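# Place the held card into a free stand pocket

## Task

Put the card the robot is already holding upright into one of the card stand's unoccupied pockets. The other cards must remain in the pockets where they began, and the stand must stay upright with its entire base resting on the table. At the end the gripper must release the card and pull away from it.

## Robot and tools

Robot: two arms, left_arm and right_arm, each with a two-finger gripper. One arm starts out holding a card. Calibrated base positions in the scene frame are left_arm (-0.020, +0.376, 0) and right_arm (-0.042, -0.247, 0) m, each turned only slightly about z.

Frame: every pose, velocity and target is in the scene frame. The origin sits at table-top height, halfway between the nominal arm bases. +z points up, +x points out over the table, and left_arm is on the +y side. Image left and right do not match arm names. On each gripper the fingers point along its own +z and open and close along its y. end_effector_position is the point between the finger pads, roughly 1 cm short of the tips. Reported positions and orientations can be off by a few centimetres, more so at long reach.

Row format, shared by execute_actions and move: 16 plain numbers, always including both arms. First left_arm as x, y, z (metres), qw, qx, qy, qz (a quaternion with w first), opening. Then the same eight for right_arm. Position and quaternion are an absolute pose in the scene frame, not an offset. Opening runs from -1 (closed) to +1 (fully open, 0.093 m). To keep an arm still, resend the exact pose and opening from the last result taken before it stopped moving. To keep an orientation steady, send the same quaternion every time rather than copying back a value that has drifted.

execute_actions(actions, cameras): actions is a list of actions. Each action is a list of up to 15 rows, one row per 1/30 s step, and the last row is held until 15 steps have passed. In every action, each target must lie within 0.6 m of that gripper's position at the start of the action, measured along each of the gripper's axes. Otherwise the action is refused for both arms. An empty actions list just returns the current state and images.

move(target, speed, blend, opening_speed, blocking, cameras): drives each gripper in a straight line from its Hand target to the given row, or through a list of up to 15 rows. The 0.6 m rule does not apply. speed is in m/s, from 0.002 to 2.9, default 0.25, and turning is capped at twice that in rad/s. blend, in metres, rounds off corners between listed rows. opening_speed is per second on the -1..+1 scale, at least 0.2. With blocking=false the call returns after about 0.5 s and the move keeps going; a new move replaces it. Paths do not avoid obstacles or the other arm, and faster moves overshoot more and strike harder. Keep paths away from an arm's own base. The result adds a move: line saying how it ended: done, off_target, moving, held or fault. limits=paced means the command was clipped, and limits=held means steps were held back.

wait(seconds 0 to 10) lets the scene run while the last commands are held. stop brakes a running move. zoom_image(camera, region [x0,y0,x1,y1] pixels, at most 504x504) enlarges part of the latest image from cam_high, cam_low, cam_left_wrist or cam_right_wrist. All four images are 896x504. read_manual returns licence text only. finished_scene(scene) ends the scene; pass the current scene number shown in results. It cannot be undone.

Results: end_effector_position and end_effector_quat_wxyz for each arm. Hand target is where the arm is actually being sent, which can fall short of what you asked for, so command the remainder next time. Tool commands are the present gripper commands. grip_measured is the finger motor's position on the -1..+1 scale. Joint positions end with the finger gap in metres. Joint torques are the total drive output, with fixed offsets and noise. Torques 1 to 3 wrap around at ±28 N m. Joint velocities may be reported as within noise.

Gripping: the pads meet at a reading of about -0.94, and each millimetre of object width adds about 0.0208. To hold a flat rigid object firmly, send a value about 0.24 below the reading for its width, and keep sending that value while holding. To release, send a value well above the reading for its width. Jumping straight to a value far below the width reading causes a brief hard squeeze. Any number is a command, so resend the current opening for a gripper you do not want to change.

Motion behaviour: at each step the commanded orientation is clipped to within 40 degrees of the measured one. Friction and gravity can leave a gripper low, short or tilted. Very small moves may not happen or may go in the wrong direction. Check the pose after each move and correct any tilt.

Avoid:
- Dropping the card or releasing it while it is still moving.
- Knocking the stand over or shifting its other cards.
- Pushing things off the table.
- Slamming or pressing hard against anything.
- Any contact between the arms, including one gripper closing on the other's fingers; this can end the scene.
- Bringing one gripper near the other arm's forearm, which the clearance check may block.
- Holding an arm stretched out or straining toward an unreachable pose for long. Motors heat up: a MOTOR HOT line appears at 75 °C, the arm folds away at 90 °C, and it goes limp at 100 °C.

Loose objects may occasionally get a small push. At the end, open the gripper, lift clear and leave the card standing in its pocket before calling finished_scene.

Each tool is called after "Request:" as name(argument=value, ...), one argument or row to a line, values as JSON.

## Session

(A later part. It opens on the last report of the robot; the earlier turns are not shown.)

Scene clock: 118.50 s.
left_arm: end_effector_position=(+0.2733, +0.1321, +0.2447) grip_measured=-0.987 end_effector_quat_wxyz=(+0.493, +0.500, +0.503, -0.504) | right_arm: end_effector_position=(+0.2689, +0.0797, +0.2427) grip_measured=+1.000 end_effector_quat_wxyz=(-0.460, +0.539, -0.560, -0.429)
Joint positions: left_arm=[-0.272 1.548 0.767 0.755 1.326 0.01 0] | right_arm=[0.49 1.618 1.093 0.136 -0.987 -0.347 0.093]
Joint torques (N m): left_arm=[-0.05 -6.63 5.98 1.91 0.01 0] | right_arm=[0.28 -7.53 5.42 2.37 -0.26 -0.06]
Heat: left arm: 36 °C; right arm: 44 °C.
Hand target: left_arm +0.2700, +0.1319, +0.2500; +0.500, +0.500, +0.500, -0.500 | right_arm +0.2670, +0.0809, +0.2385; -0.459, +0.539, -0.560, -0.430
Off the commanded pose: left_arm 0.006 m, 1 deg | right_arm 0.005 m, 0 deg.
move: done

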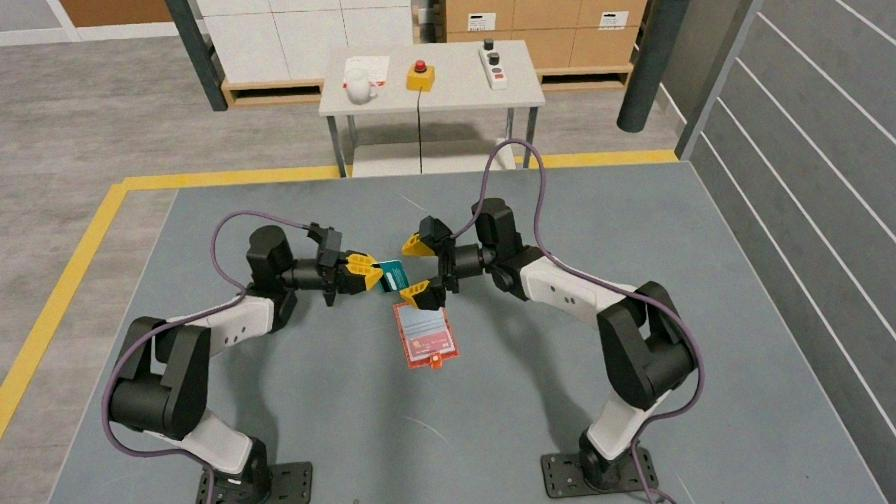

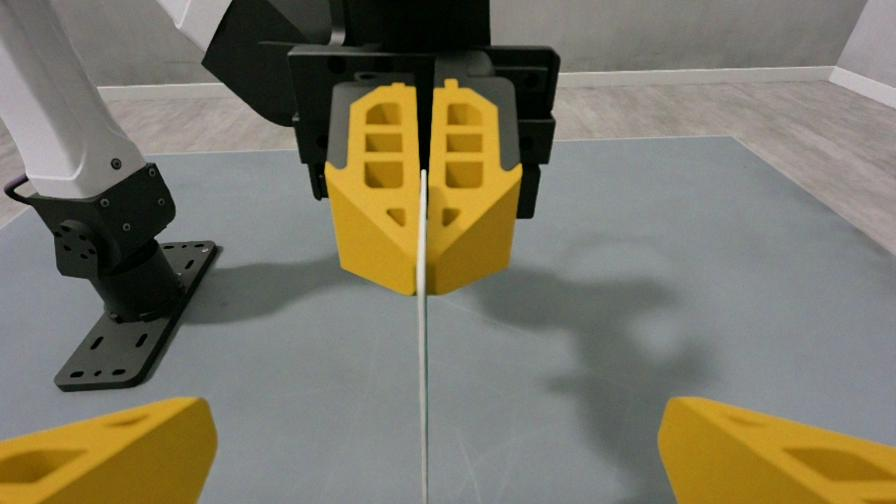

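Request:
move(
  target=[0.27,0.132,0.25,0.5,0.5,0.5,-0.5,-1,0.262,0.080,0.2305,0.4589,-0.5393,0.56,0.4307,1],
  speed=0.04,
  cameras=["cam_high","cam_right_wrist"],
)

Request:
zoom_image(
  camera="cam_high",
  region=[360, 210, 500, 310],
)

Request:
zoom_image(
  camera="cam_right_wrist",
  region=[340, 80, 550, 480],
)

Scene clock: 125.93 s.
left_arm: end_effector_position=(+0.2733, +0.1321, +0.2447) grip_measured=-0.987 end_effector_quat_wxyz=(+0.493, +0.500, +0.503, -0.504) | right_arm: end_effector_position=(+0.2651, +0.0786, +0.2316) grip_measured=+1.000 end_effector_quat_wxyz=(-0.457, +0.539, -0.562, -0.430)
Joint positions: left_arm=[-0.272 1.548 0.767 0.756 1.326 0.01 0] | right_arm=[0.492 1.618 1.05 0.173 -0.987 -0.344 0.093]
Joint torques (N m): left_arm=[-0.05 -6.61 5.98 1.91 0.01 0] | right_arm=[0.53 -8.18 5.38 2.39 -0.22 -0.06]
Heat: left arm: 36 °C; right arm: 43 °C.
Hand target: left_arm +0.2700, +0.1319, +0.2500; +0.500, +0.500, +0.500, -0.500 | right_arm +0.2620, +0.0800, +0.2305; -0.458, +0.539, -0.560, -0.431
Off the commanded pose: left_arm 0.006 m, 1 deg | right_arm 0.004 m, 0 deg.
move: done

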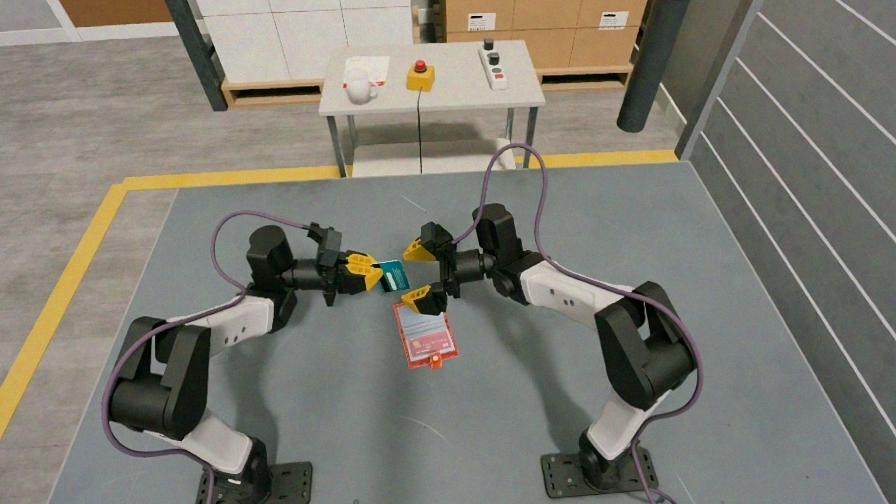

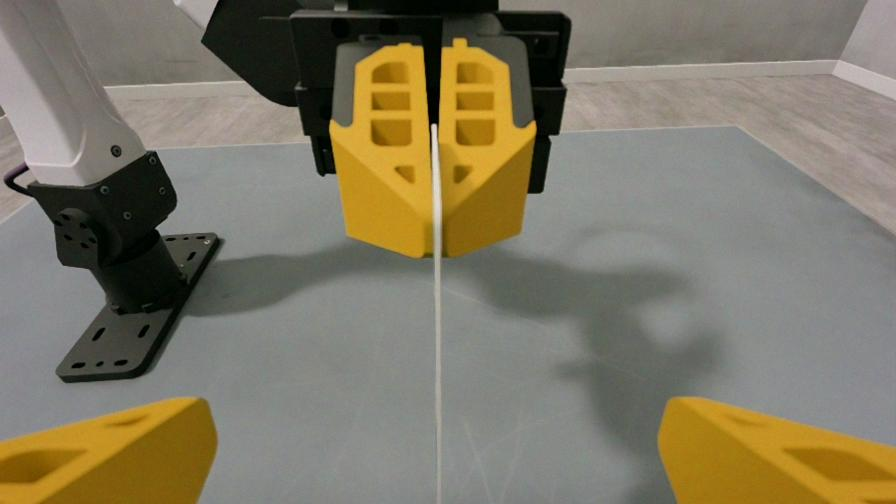

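Scaled by 3.600 (camera's finer frame: 1280x720).

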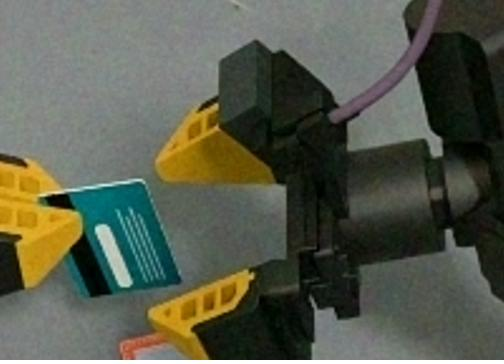

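Scaled by 1.260 (camera's finer frame: 1280x720).

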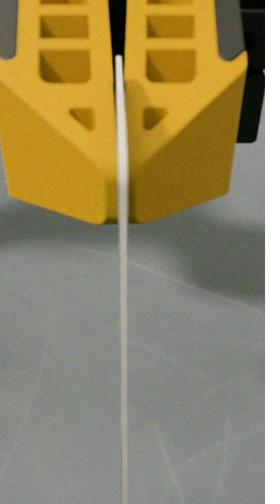

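Request:
move(
  target=[0.27,0.132,0.25,0.5,0.5,0.5,-0.5,-1,0.262,0.080,0.2305,0.4589,-0.5393,0.56,0.4307,-0.7],
  speed=0.04,
  opening_speed=1,
  cameras=["cam_high","cam_right_wrist"],
)

Request:
zoom_image(
  camera="cam_high",
  region=[370, 230, 450, 310],
)

Request:
zoom_image(
  camera="cam_right_wrist",
  region=[340, 180, 550, 504],
)

Scene clock: 141.07 s.
left_arm: end_effector_position=(+0.2733, +0.1321, +0.2447) grip_measured=-0.987 end_effector_quat_wxyz=(+0.493, +0.500, +0.503, -0.504) | right_arm: end_effector_position=(+0.2652, +0.0787, +0.2320) grip_measured=-0.698 end_effector_quat_wxyz=(-0.458, +0.539, -0.561, -0.430)
Joint positions: left_arm=[-0.272 1.548 0.767 0.756 1.326 0.01 0] | right_arm=[0.492 1.618 1.05 0.176 -0.987 -0.343 0.012]
Joint torques (N m): left_arm=[-0.05 -6.61 5.98 1.91 0.01 0] | right_arm=[0.51 -8.18 5.35 2.35 -0.21 -0.06]
Heat: left arm: 36 °C; right arm: 42 °C.
Hand target: left_arm +0.2700, +0.1319, +0.2500; +0.500, +0.500, +0.500, -0.500 | right_arm +0.2620, +0.0800, +0.2305; -0.459, +0.539, -0.560, -0.431
Off the commanded pose: left_arm 0.006 m, 1 deg | right_arm 0.004 m, 0 deg.
move: done

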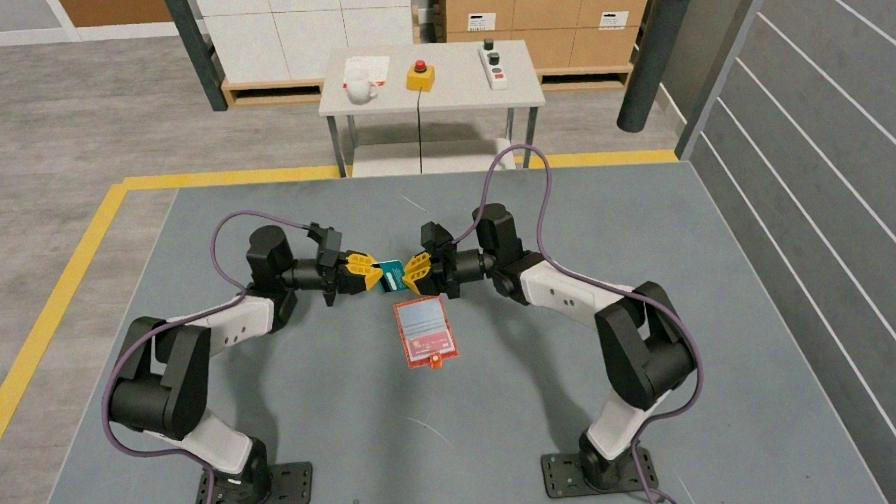

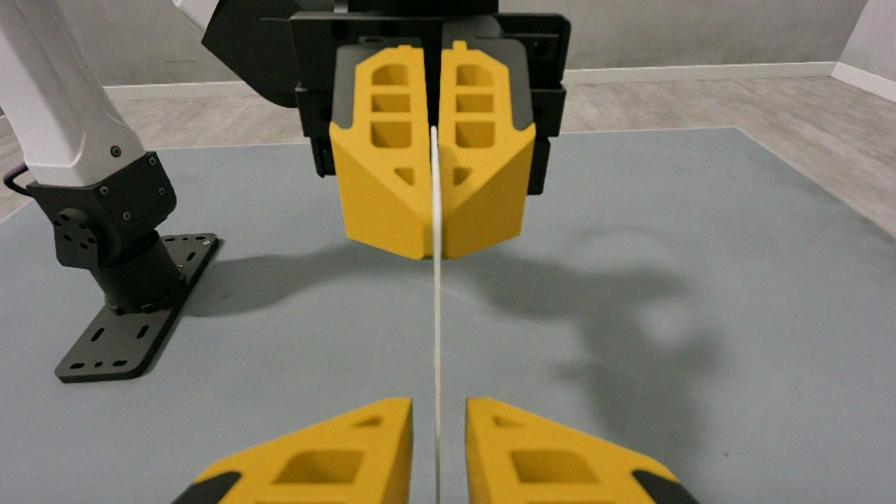

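Scaled by 6.300 (camera's finer frame: 1280x720).

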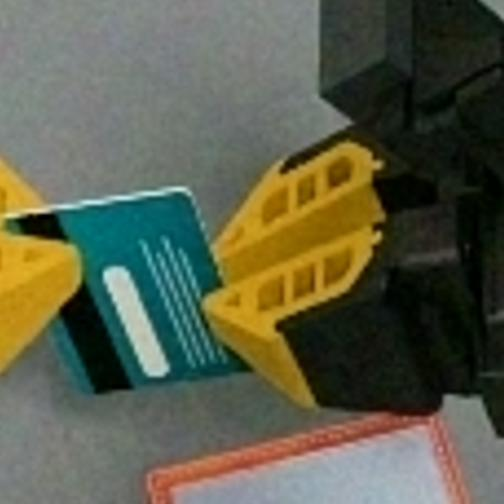

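Scaled by 1.556 (camera's finer frame: 1280x720).

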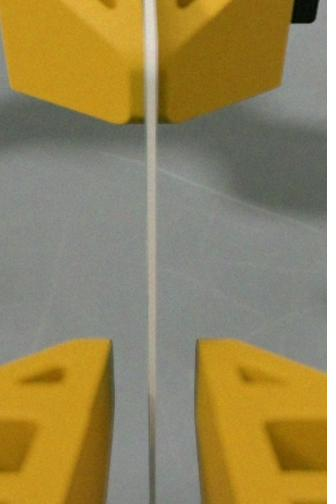

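Request:
move(
  target=[0.27,0.132,0.25,0.5,0.5,0.5,-0.5,-1,0.262,0.080,0.2305,0.4589,-0.5393,0.56,0.4307,-1],
  speed=0.04,
  opening_speed=0.4,
  cameras=["cam_high"],
)

Request:
move(
  target=[0.27,0.132,0.25,0.5,0.5,0.5,-0.5,-0.4,0.262,0.080,0.2305,0.4589,-0.5393,0.56,0.4307,-1],
  speed=0.04,
  opening_speed=0.5,
  cameras=["cam_high","cam_right_wrist"],
)

Request:
zoom_image(
  camera="cam_high",
  region=[350, 230, 450, 310],
)

Scene clock: 149.47 s.
left_arm: end_effector_position=(+0.2734, +0.1321, +0.2447) grip_measured=-0.987 end_effector_quat_wxyz=(+0.493, +0.500, +0.503, -0.504) | right_arm: end_effector_position=(+0.2649, +0.0790, +0.2321) grip_measured=-0.973 end_effector_quat_wxyz=(-0.458, +0.539, -0.561, -0.430)
Joint positions: left_arm=[-0.272 1.548 0.767 0.756 1.325 0.01 0] | right_arm=[0.493 1.618 1.05 0.176 -0.987 -0.343 0]
Joint torques (N m): left_arm=[-0.06 -6.61 5.98 1.91 0.02 0] | right_arm=[0.43 -8.18 5.35 2.35 -0.21 -0.06]
Heat: left arm: 36 °C; right arm: 43 °C.
Hand target: left_arm +0.2700, +0.1319, +0.2499; +0.500, +0.500, +0.500, -0.500 | right_arm +0.2620, +0.0800, +0.2305; -0.459, +0.539, -0.560, -0.431
Off the commanded pose: left_arm 0.006 m, 1 deg | right_arm 0.003 m, 0 deg.
move: done

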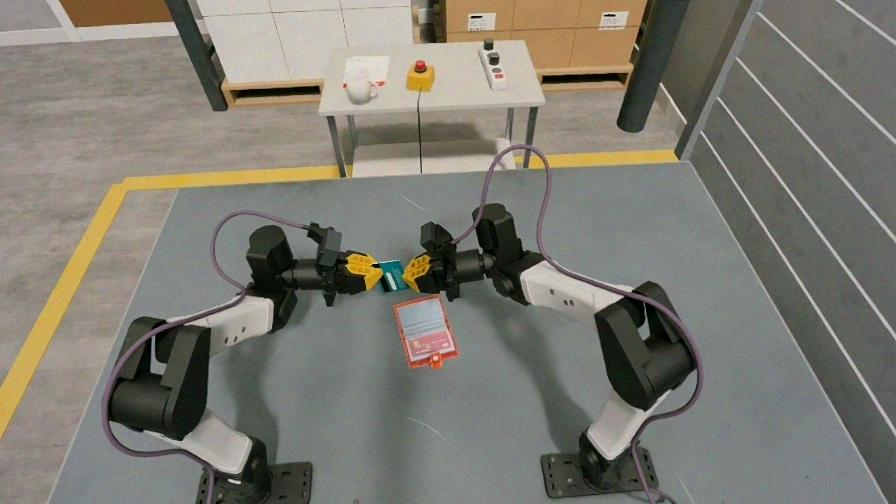

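Scene clock: 150.87 s.
left_arm: end_effector_position=(+0.2735, +0.1321, +0.2448) grip_measured=-0.402 end_effector_quat_wxyz=(+0.493, +0.500, +0.503, -0.504) | right_arm: end_effector_position=(+0.2649, +0.0790, +0.2321) grip_measured=-0.973 end_effector_quat_wxyz=(-0.458, +0.539, -0.561, -0.430)
Joint positions: left_arm=[-0.272 1.548 0.767 0.756 1.325 0.01 0.026] | right_arm=[0.493 1.618 1.05 0.176 -0.987 -0.343 0]
Joint torques (N m): left_arm=[-0.05 -6.61 5.98 1.91 0.03 0] | right_arm=[0.42 -8.18 5.35 2.35 -0.21 -0.06]
Heat: left arm: 36 °C; right arm: 43 °C.
Hand target: left_arm +0.2700, +0.1319, +0.2499; +0.500, +0.500, +0.500, -0.500 | right_arm +0.2620, +0.0800, +0.2305; -0.459, +0.539, -0.560, -0.431
Off the commanded pose: left_arm 0.006 m, 1 deg | right_arm 0.003 m, 0 deg.
move: done

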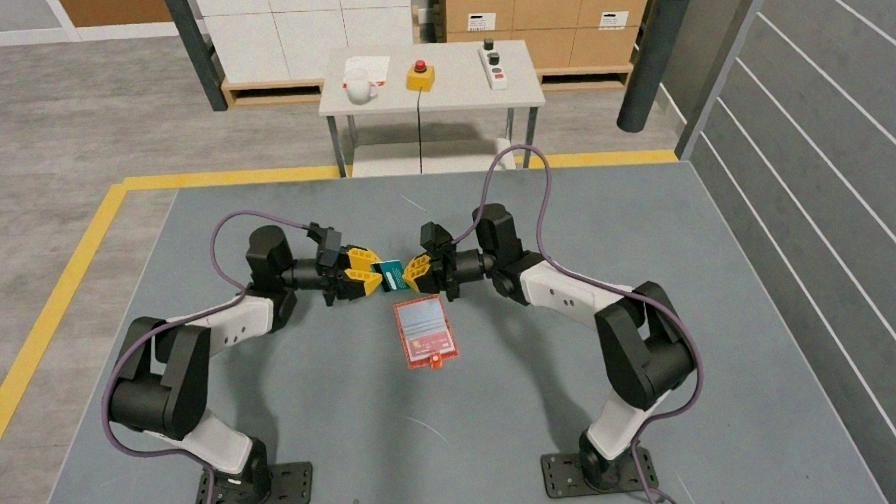

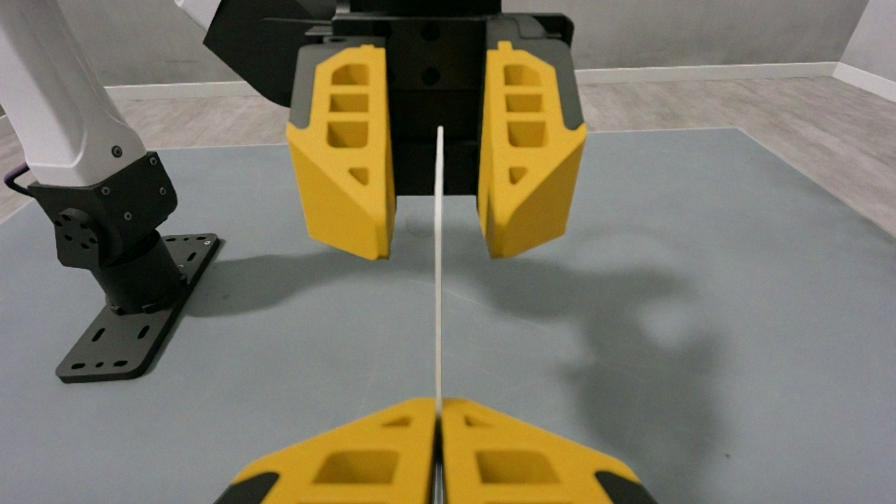

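Scaled by 5.040 (camera's finer frame: 1280x720).

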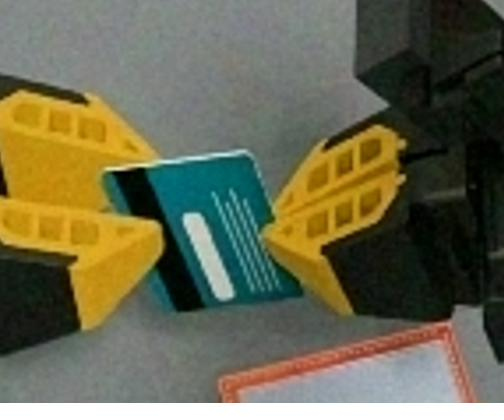

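Request:
move(
  target=[
    [0.27,0.235,0.25,0.5,0.5,0.5,-0.5,-0.4,0.262,0.080,0.2305,0.4589,-0.5393,0.56,0.4307,-1],
  ],
  speed=0.1,
  cameras=["cam_high","cam_right_wrist"],
)

Request:
zoom_image(
  camera="cam_high",
  region=[350, 230, 450, 310],
)

Scene clock: 158.50 s.
left_arm: end_effector_position=(+0.2753, +0.2338, +0.2482) grip_measured=-0.402 end_effector_quat_wxyz=(+0.527, +0.472, +0.527, -0.471) | right_arm: end_effector_position=(+0.2649, +0.0790, +0.2321) grip_measured=-0.973 end_effector_quat_wxyz=(-0.458, +0.539, -0.561, -0.430)
Joint positions: left_arm=[0.069 1.439 0.675 0.756 1.549 0.01 0.026] | right_arm=[0.493 1.618 1.05 0.176 -0.987 -0.343 0]
Joint torques (N m): left_arm=[0.64 -5.39 5.91 1.57 0.24 0.01] | right_arm=[0.43 -8.2 5.35 2.34 -0.21 -0.07]
Heat: left arm: 36 °C; right arm: 44 °C.
Hand target: left_arm +0.2702, +0.2343, +0.2500; +0.525, +0.474, +0.525, -0.473 | right_arm +0.2620, +0.0800, +0.2305; -0.459, +0.539, -0.560, -0.431
Off the commanded pose: left_arm 0.006 m, 6 deg | right_arm 0.003 m, 0 deg.
joint sent to its limit (left arm) — joint 5 (wrist yaw), upper limit. The joint targets are off in orientation, not in position.
move: off_target (left_arm)

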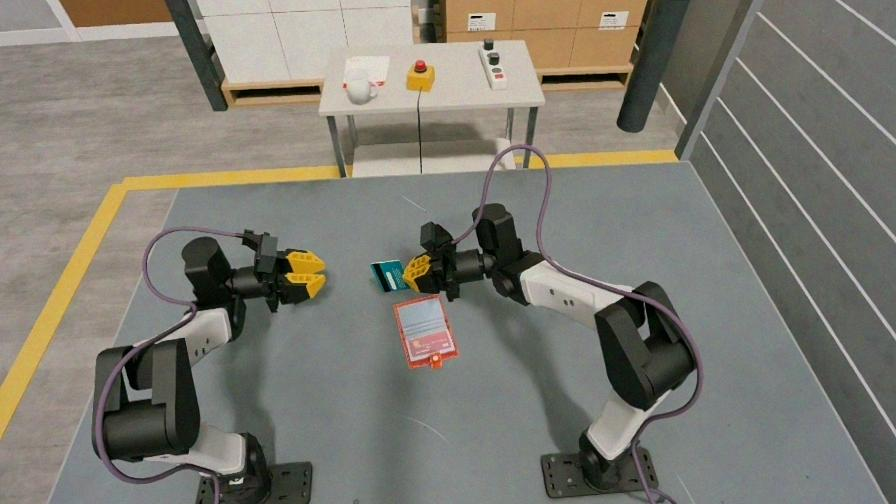

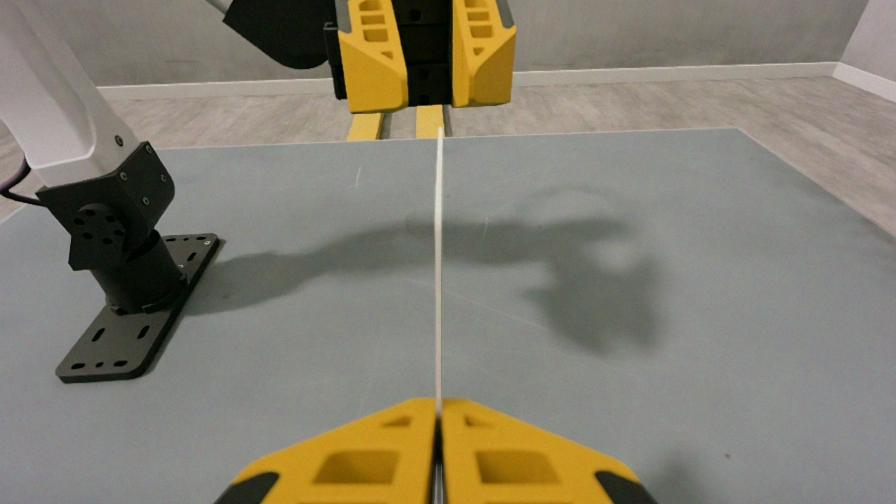

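Scaled by 5.040 (camera's finer frame: 1280x720).

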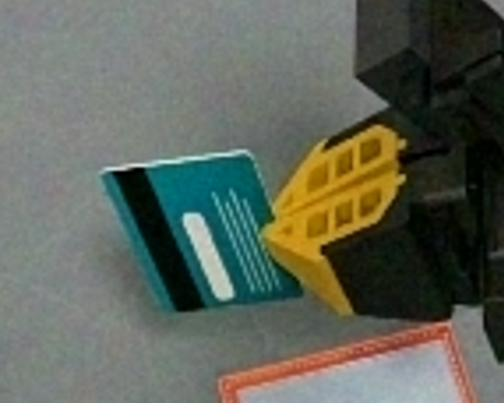

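Request:
move(
  target=[
    [0.27,0.20,0.20,0.5,0.5,0.5,-0.5,-0.4,0.315,-0.09,0.27,0.06,-0.05,0.997,0.0,-1],
    [0.27,0.132,0.14,0.5,0.5,0.5,-0.5,-0.4,0.325,-0.245,0.20,0,-0.102,0.9948,0,-1],
  ],
  speed=0.15,
  blend=0.03,
)

Request:
zoom_image(
  camera="cam_right_wrist",
  region=[300, 30, 700, 430],
)

Request:
zoom_image(
  camera="cam_left_wrist",
  region=[300, 50, 600, 350],
)

Request:
zoom_image(
  camera="cam_low",
  region=[460, 200, 580, 300],
)

Request:
zoom_image(
  camera="cam_high",
  region=[480, 210, 640, 350],
)

Scene clock: 181.17 s.
left_arm: end_effector_position=(+0.2700, +0.1327, +0.1461) grip_measured=-0.402 end_effector_quat_wxyz=(+0.504, +0.507, +0.492, -0.497) | right_arm: end_effector_position=(+0.3277, -0.2465, +0.2075) grip_measured=-0.973 end_effector_quat_wxyz=(+0.060, -0.097, +0.993, -0.008)
Joint positions: left_arm=[-0.273 1.887 0.594 1.299 1.326 0.017 0.026] | right_arm=[0.001 1.889 1.988 -1.549 0.005 -0.19 0]
Joint torques (N m): left_arm=[0.03 -4.37 4.04 1.92 -0.03 -0.01] | right_arm=[0.01 -7.95 4.59 0.61 -0.06 -0.19]
Heat: left arm: 36 °C; right arm: 44 °C.
Hand target: left_arm +0.2699, +0.1320, +0.1401; +0.500, +0.501, +0.500, -0.500 | right_arm +0.3247, -0.2450, +0.1996; +0.043, -0.102, +0.994, -0.004
Off the commanded pose: left_arm 0.006 m, 1 deg | right_arm 0.008 m, 7 deg.
joint sent to its limit (right arm) — joint 4 (wrist pitch), lower limit. The joint targets are off in orientation, not in position.
move: off_target (right_arm)

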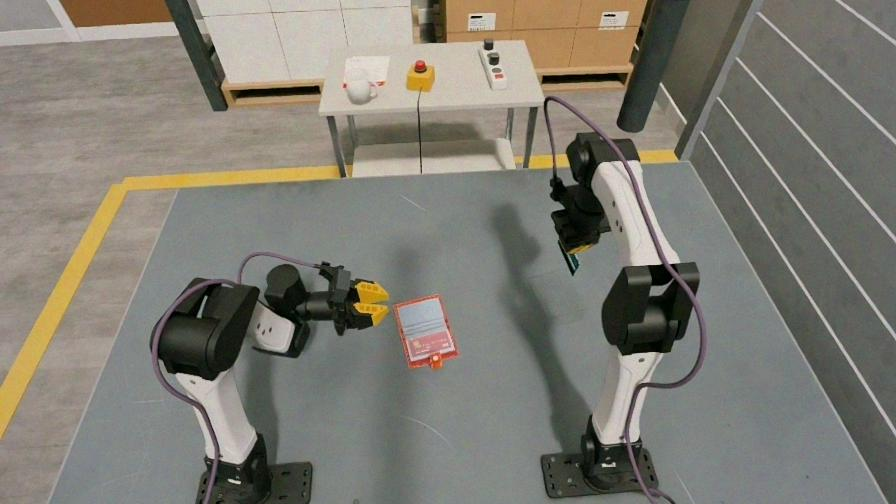

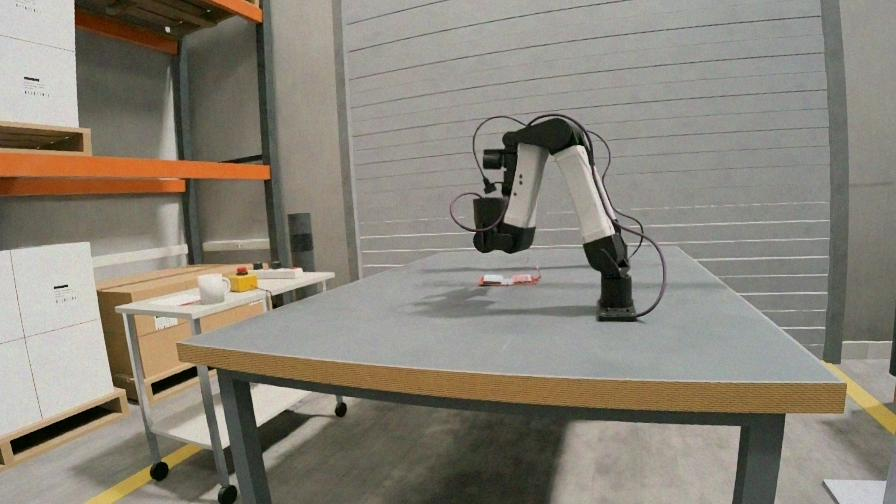

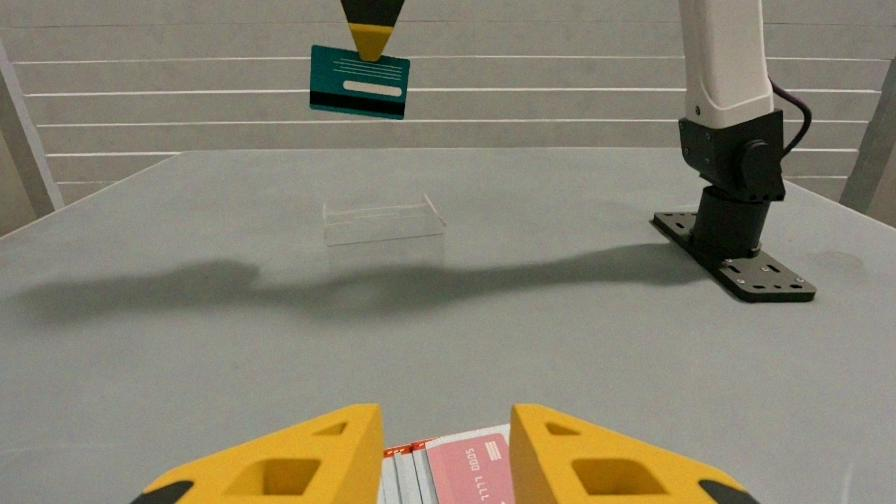

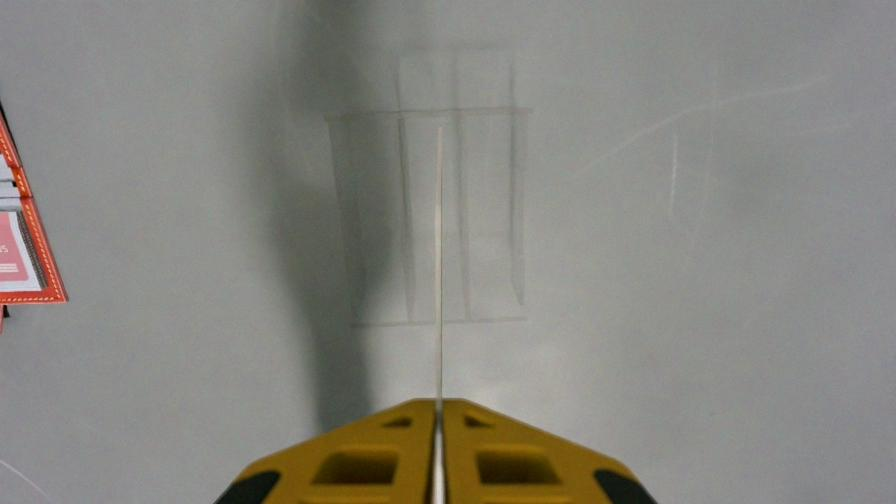

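Scaled by 1.260 (camera's finer frame: 1280x720).

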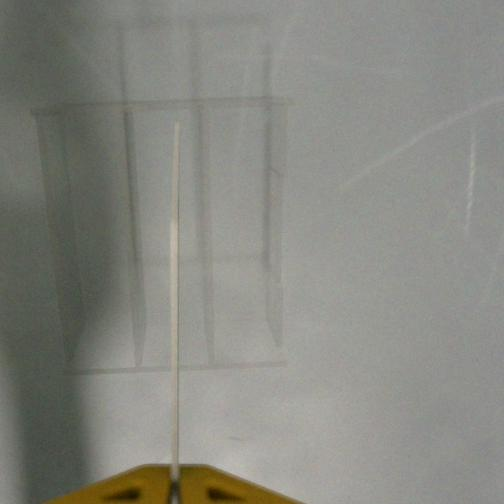

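Scaled by 1.680 (camera's finer frame: 1280x720).

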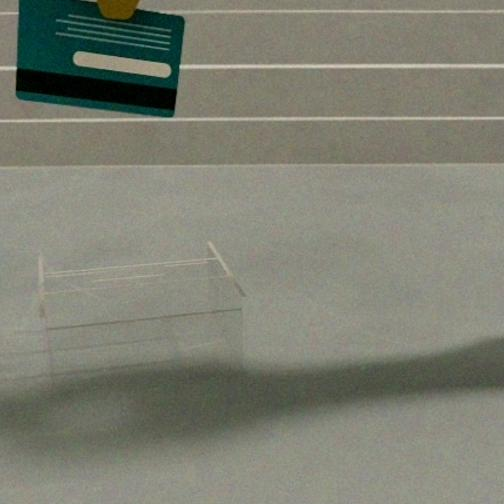

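Scaled by 4.200 (camera's finer frame: 1280x720).

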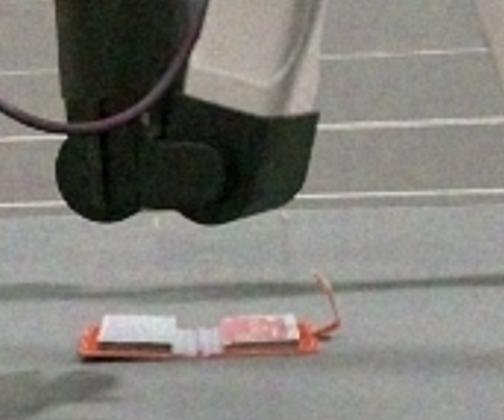

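Scaled by 3.150 (camera's finer frame: 1280x720).

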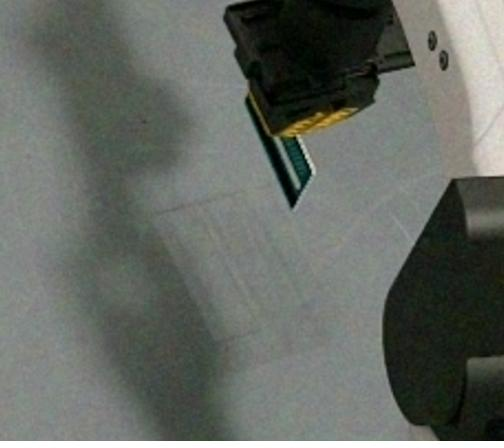

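Request:
move(
  target=[0.27,0.132,0.14,0.5,0.5,0.5,-0.5,-0.4,0.3185,-0.242,0.15,0.0124,-0.1177,0.9875,-0.1039,-1],
  speed=0.1,
)

Request:
zoom_image(
  camera="cam_right_wrist",
  region=[250, 30, 650, 430],
)

Request:
zoom_image(
  camera="cam_left_wrist",
  region=[280, 60, 500, 280],
)

Request:
zoom_image(
  camera="cam_high",
  region=[480, 210, 640, 350],
)

Scene clock: 217.90 s.
left_arm: end_effector_position=(+0.2701, +0.1327, +0.1468) grip_measured=-0.402 end_effector_quat_wxyz=(+0.505, +0.508, +0.491, -0.496) | right_arm: end_effector_position=(+0.3176, -0.2423, +0.1517) grip_measured=-0.973 end_effector_quat_wxyz=(+0.008, -0.121, +0.988, -0.100)
Joint positions: left_arm=[-0.273 1.887 0.594 1.305 1.326 0.013 0.026] | right_arm=[0.103 1.889 1.754 -1.416 0.2 -0.137 0]
Joint torques (N m): left_arm=[0.02 -4.27 4 1.88 -0.02 -0.01] | right_arm=[0.23 -9.7 4.62 0.65 0.25 0.02]
Heat: left arm: 35 °C; right arm: 45 °C.
Hand target: left_arm +0.2699, +0.1320, +0.1401; +0.500, +0.500, +0.500, -0.500 | right_arm +0.3185, -0.2420, +0.1501; +0.012, -0.118, +0.988, -0.104
Off the commanded pose: left_arm 0.007 m, 2 deg | right_arm 0.002 m, 1 deg.
move: done

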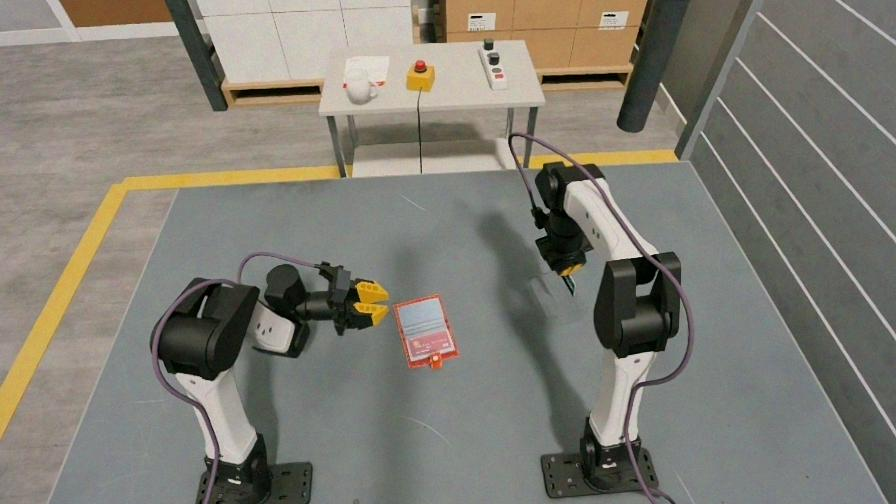

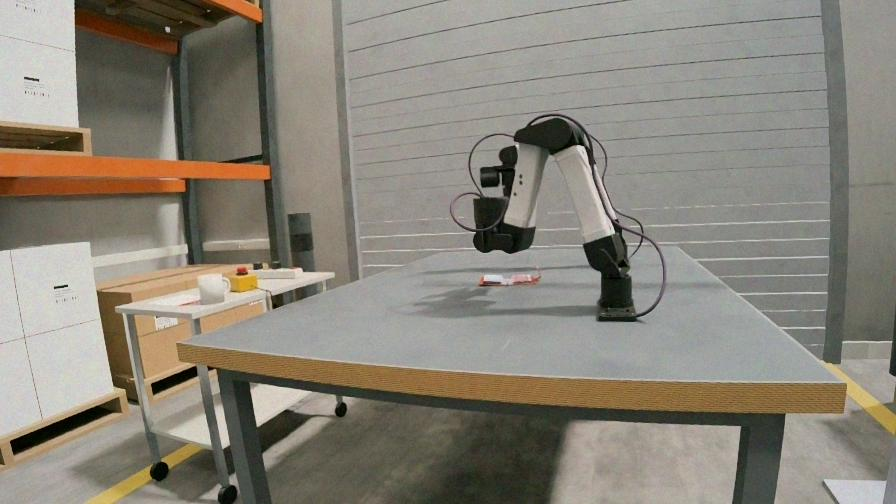

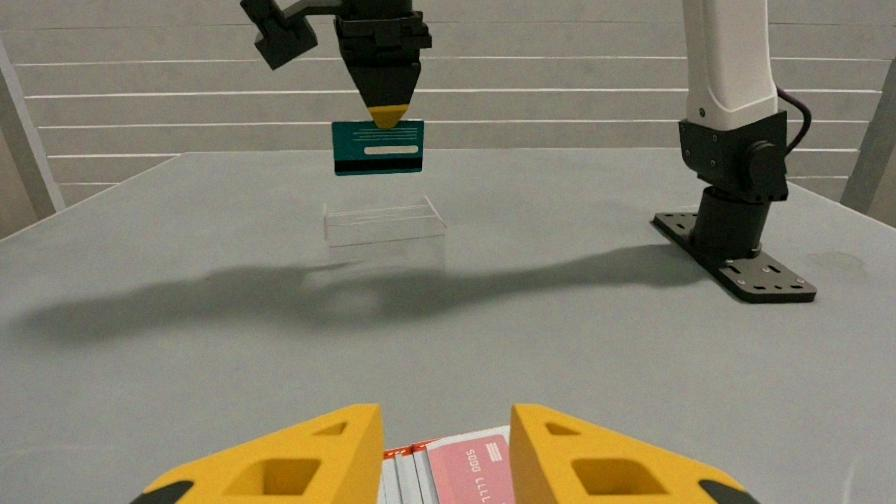

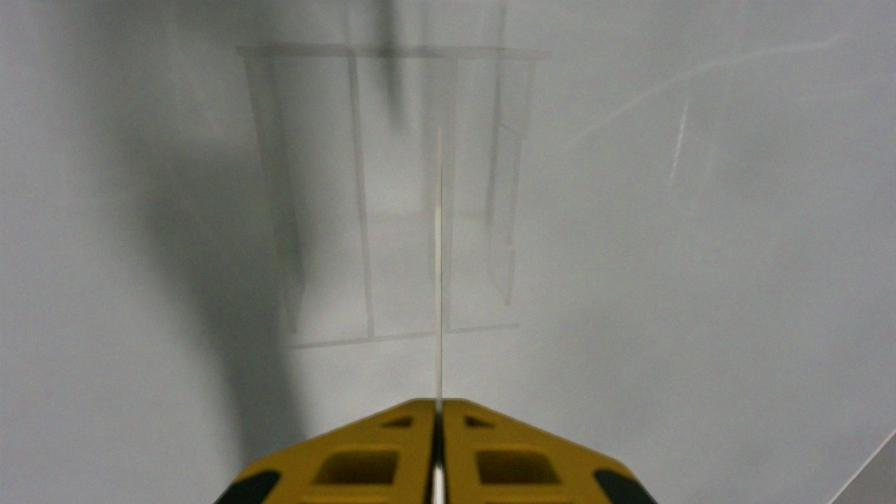

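Scaled by 1.260 (camera's finer frame: 1280x720).

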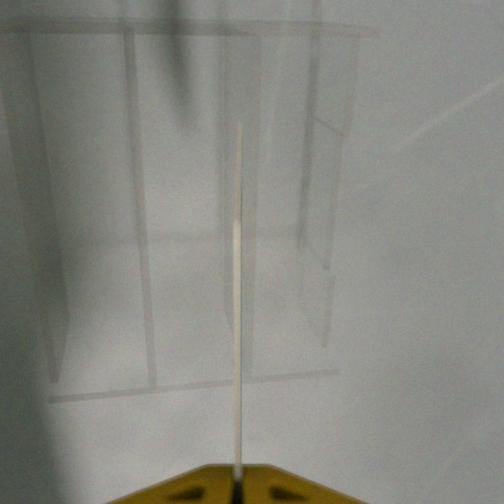

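Scaled by 2.291 (camera's finer frame: 1280x720).

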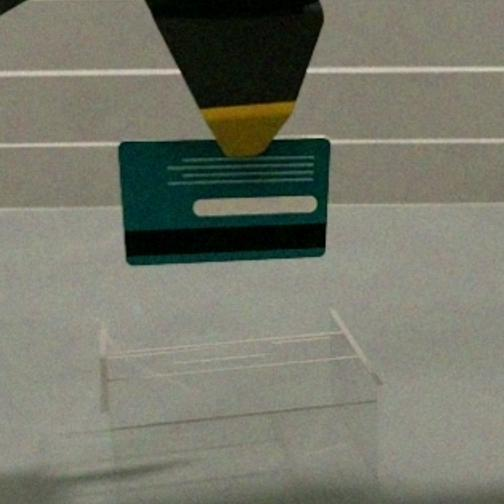

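Scaled by 3.150 (camera's finer frame: 1280x720).

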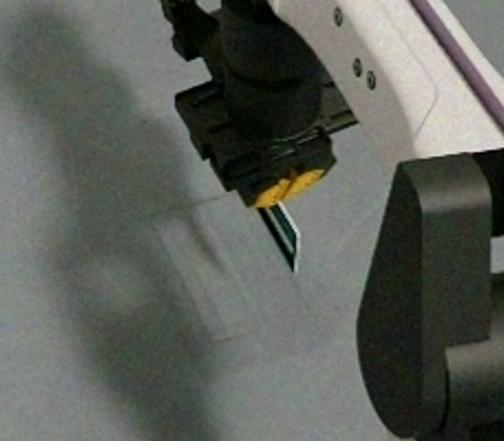

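Request:
move(
  target=[0.27,0.132,0.14,0.5,0.5,0.5,-0.5,-0.4,0.3195,-0.246,0.085,0.0124,-0.1177,0.9875,-0.1039,-1],
  speed=0.06,
)

Request:
zoom_image(
  camera="cam_right_wrist",
  region=[250, 30, 650, 430],
)

Request:
zoom_image(
  camera="cam_left_wrist",
  region=[300, 80, 480, 280],
)

Request:
zoom_image(
  camera="cam_high",
  region=[480, 210, 640, 350],
)

Scene clock: 238.97 s.
left_arm: end_effector_position=(+0.2701, +0.1327, +0.1469) grip_measured=-0.402 end_effector_quat_wxyz=(+0.505, +0.507, +0.491, -0.497) | right_arm: end_effector_position=(+0.3191, -0.2424, +0.0898) grip_measured=-0.973 end_effector_quat_wxyz=(+0.013, -0.120, +0.988, -0.101)
Joint positions: left_arm=[-0.273 1.887 0.594 1.305 1.326 0.012 0.026] | right_arm=[0.103 1.889 1.508 -1.159 0.201 -0.137 0]
Joint torques (N m): left_arm=[0.02 -4.29 4 1.9 -0.02 -0.01] | right_arm=[-0.81 -8.88 4.67 0.65 0.25 -0.12]
Heat: left arm: 34 °C; right arm: 47 °C.
Hand target: left_arm +0.2698, +0.1320, +0.1401; +0.500, +0.500, +0.500, -0.500 | right_arm +0.3194, -0.2460, +0.0851; +0.012, -0.118, +0.988, -0.104
Off the commanded pose: left_arm 0.007 m, 2 deg | right_arm 0.006 m, 0 deg.
move: done

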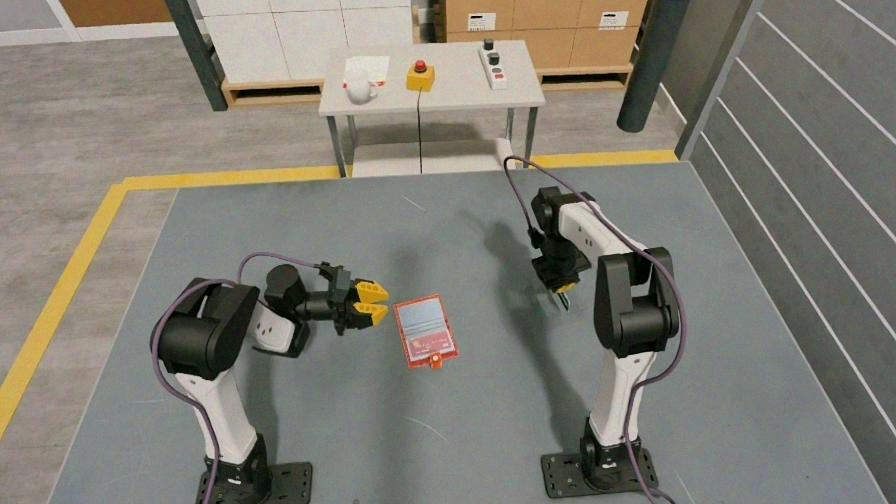

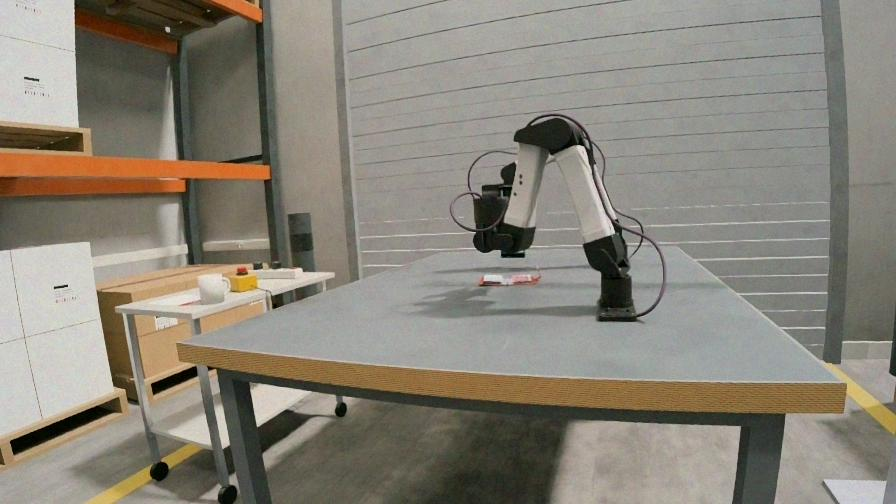

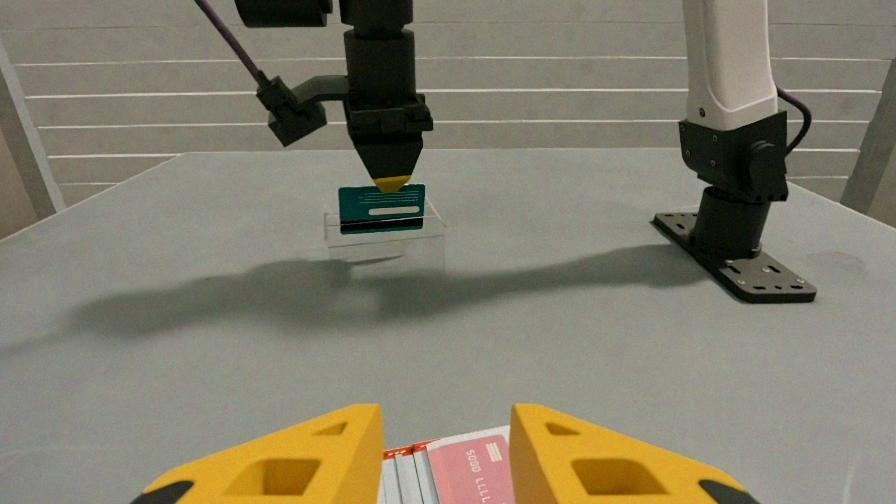

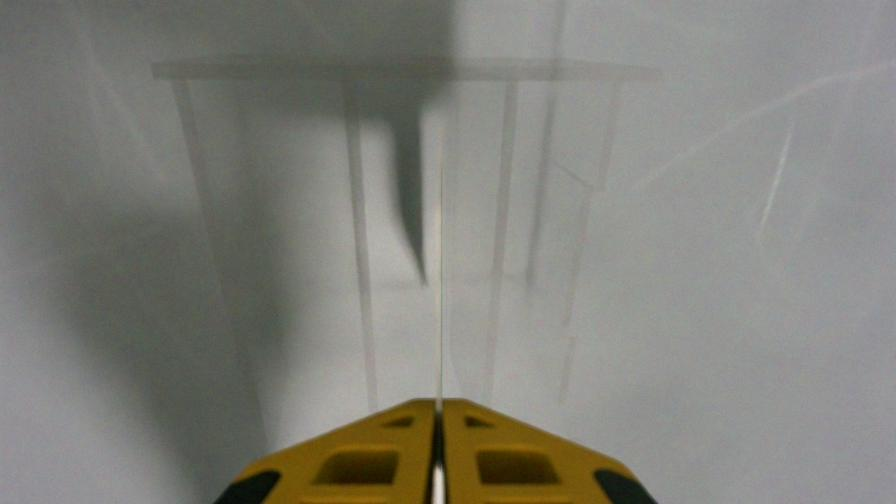

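Scaled by 1.260 (camera's finer frame: 1280x720).

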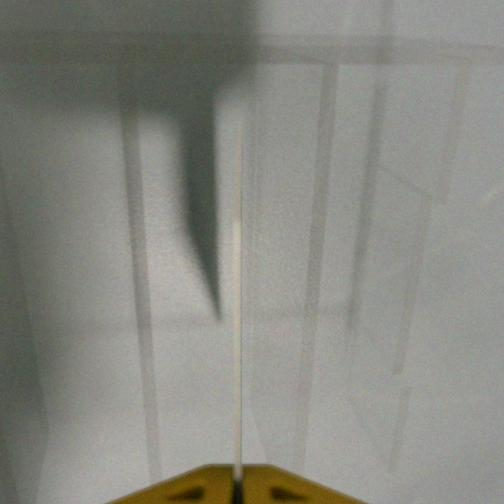

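Scaled by 2.520 (camera's finer frame: 1280x720).

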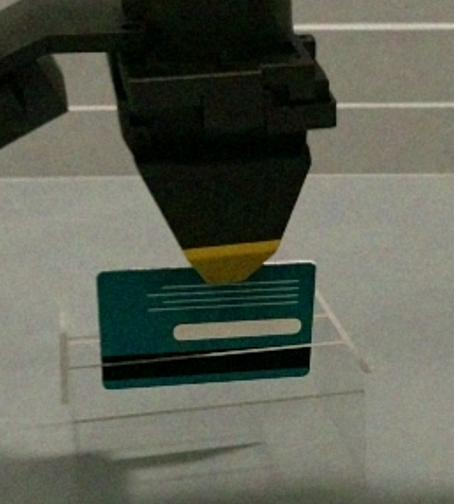

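Scaled by 3.150 (camera's finer frame: 1280x720).

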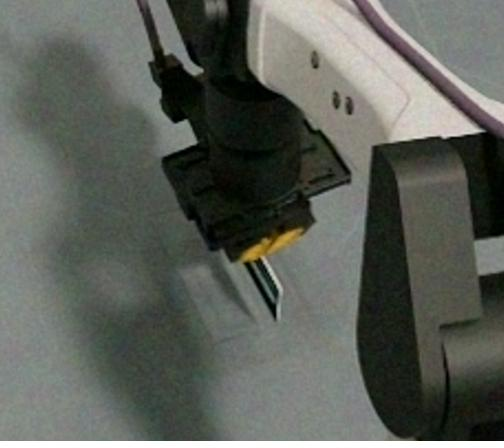

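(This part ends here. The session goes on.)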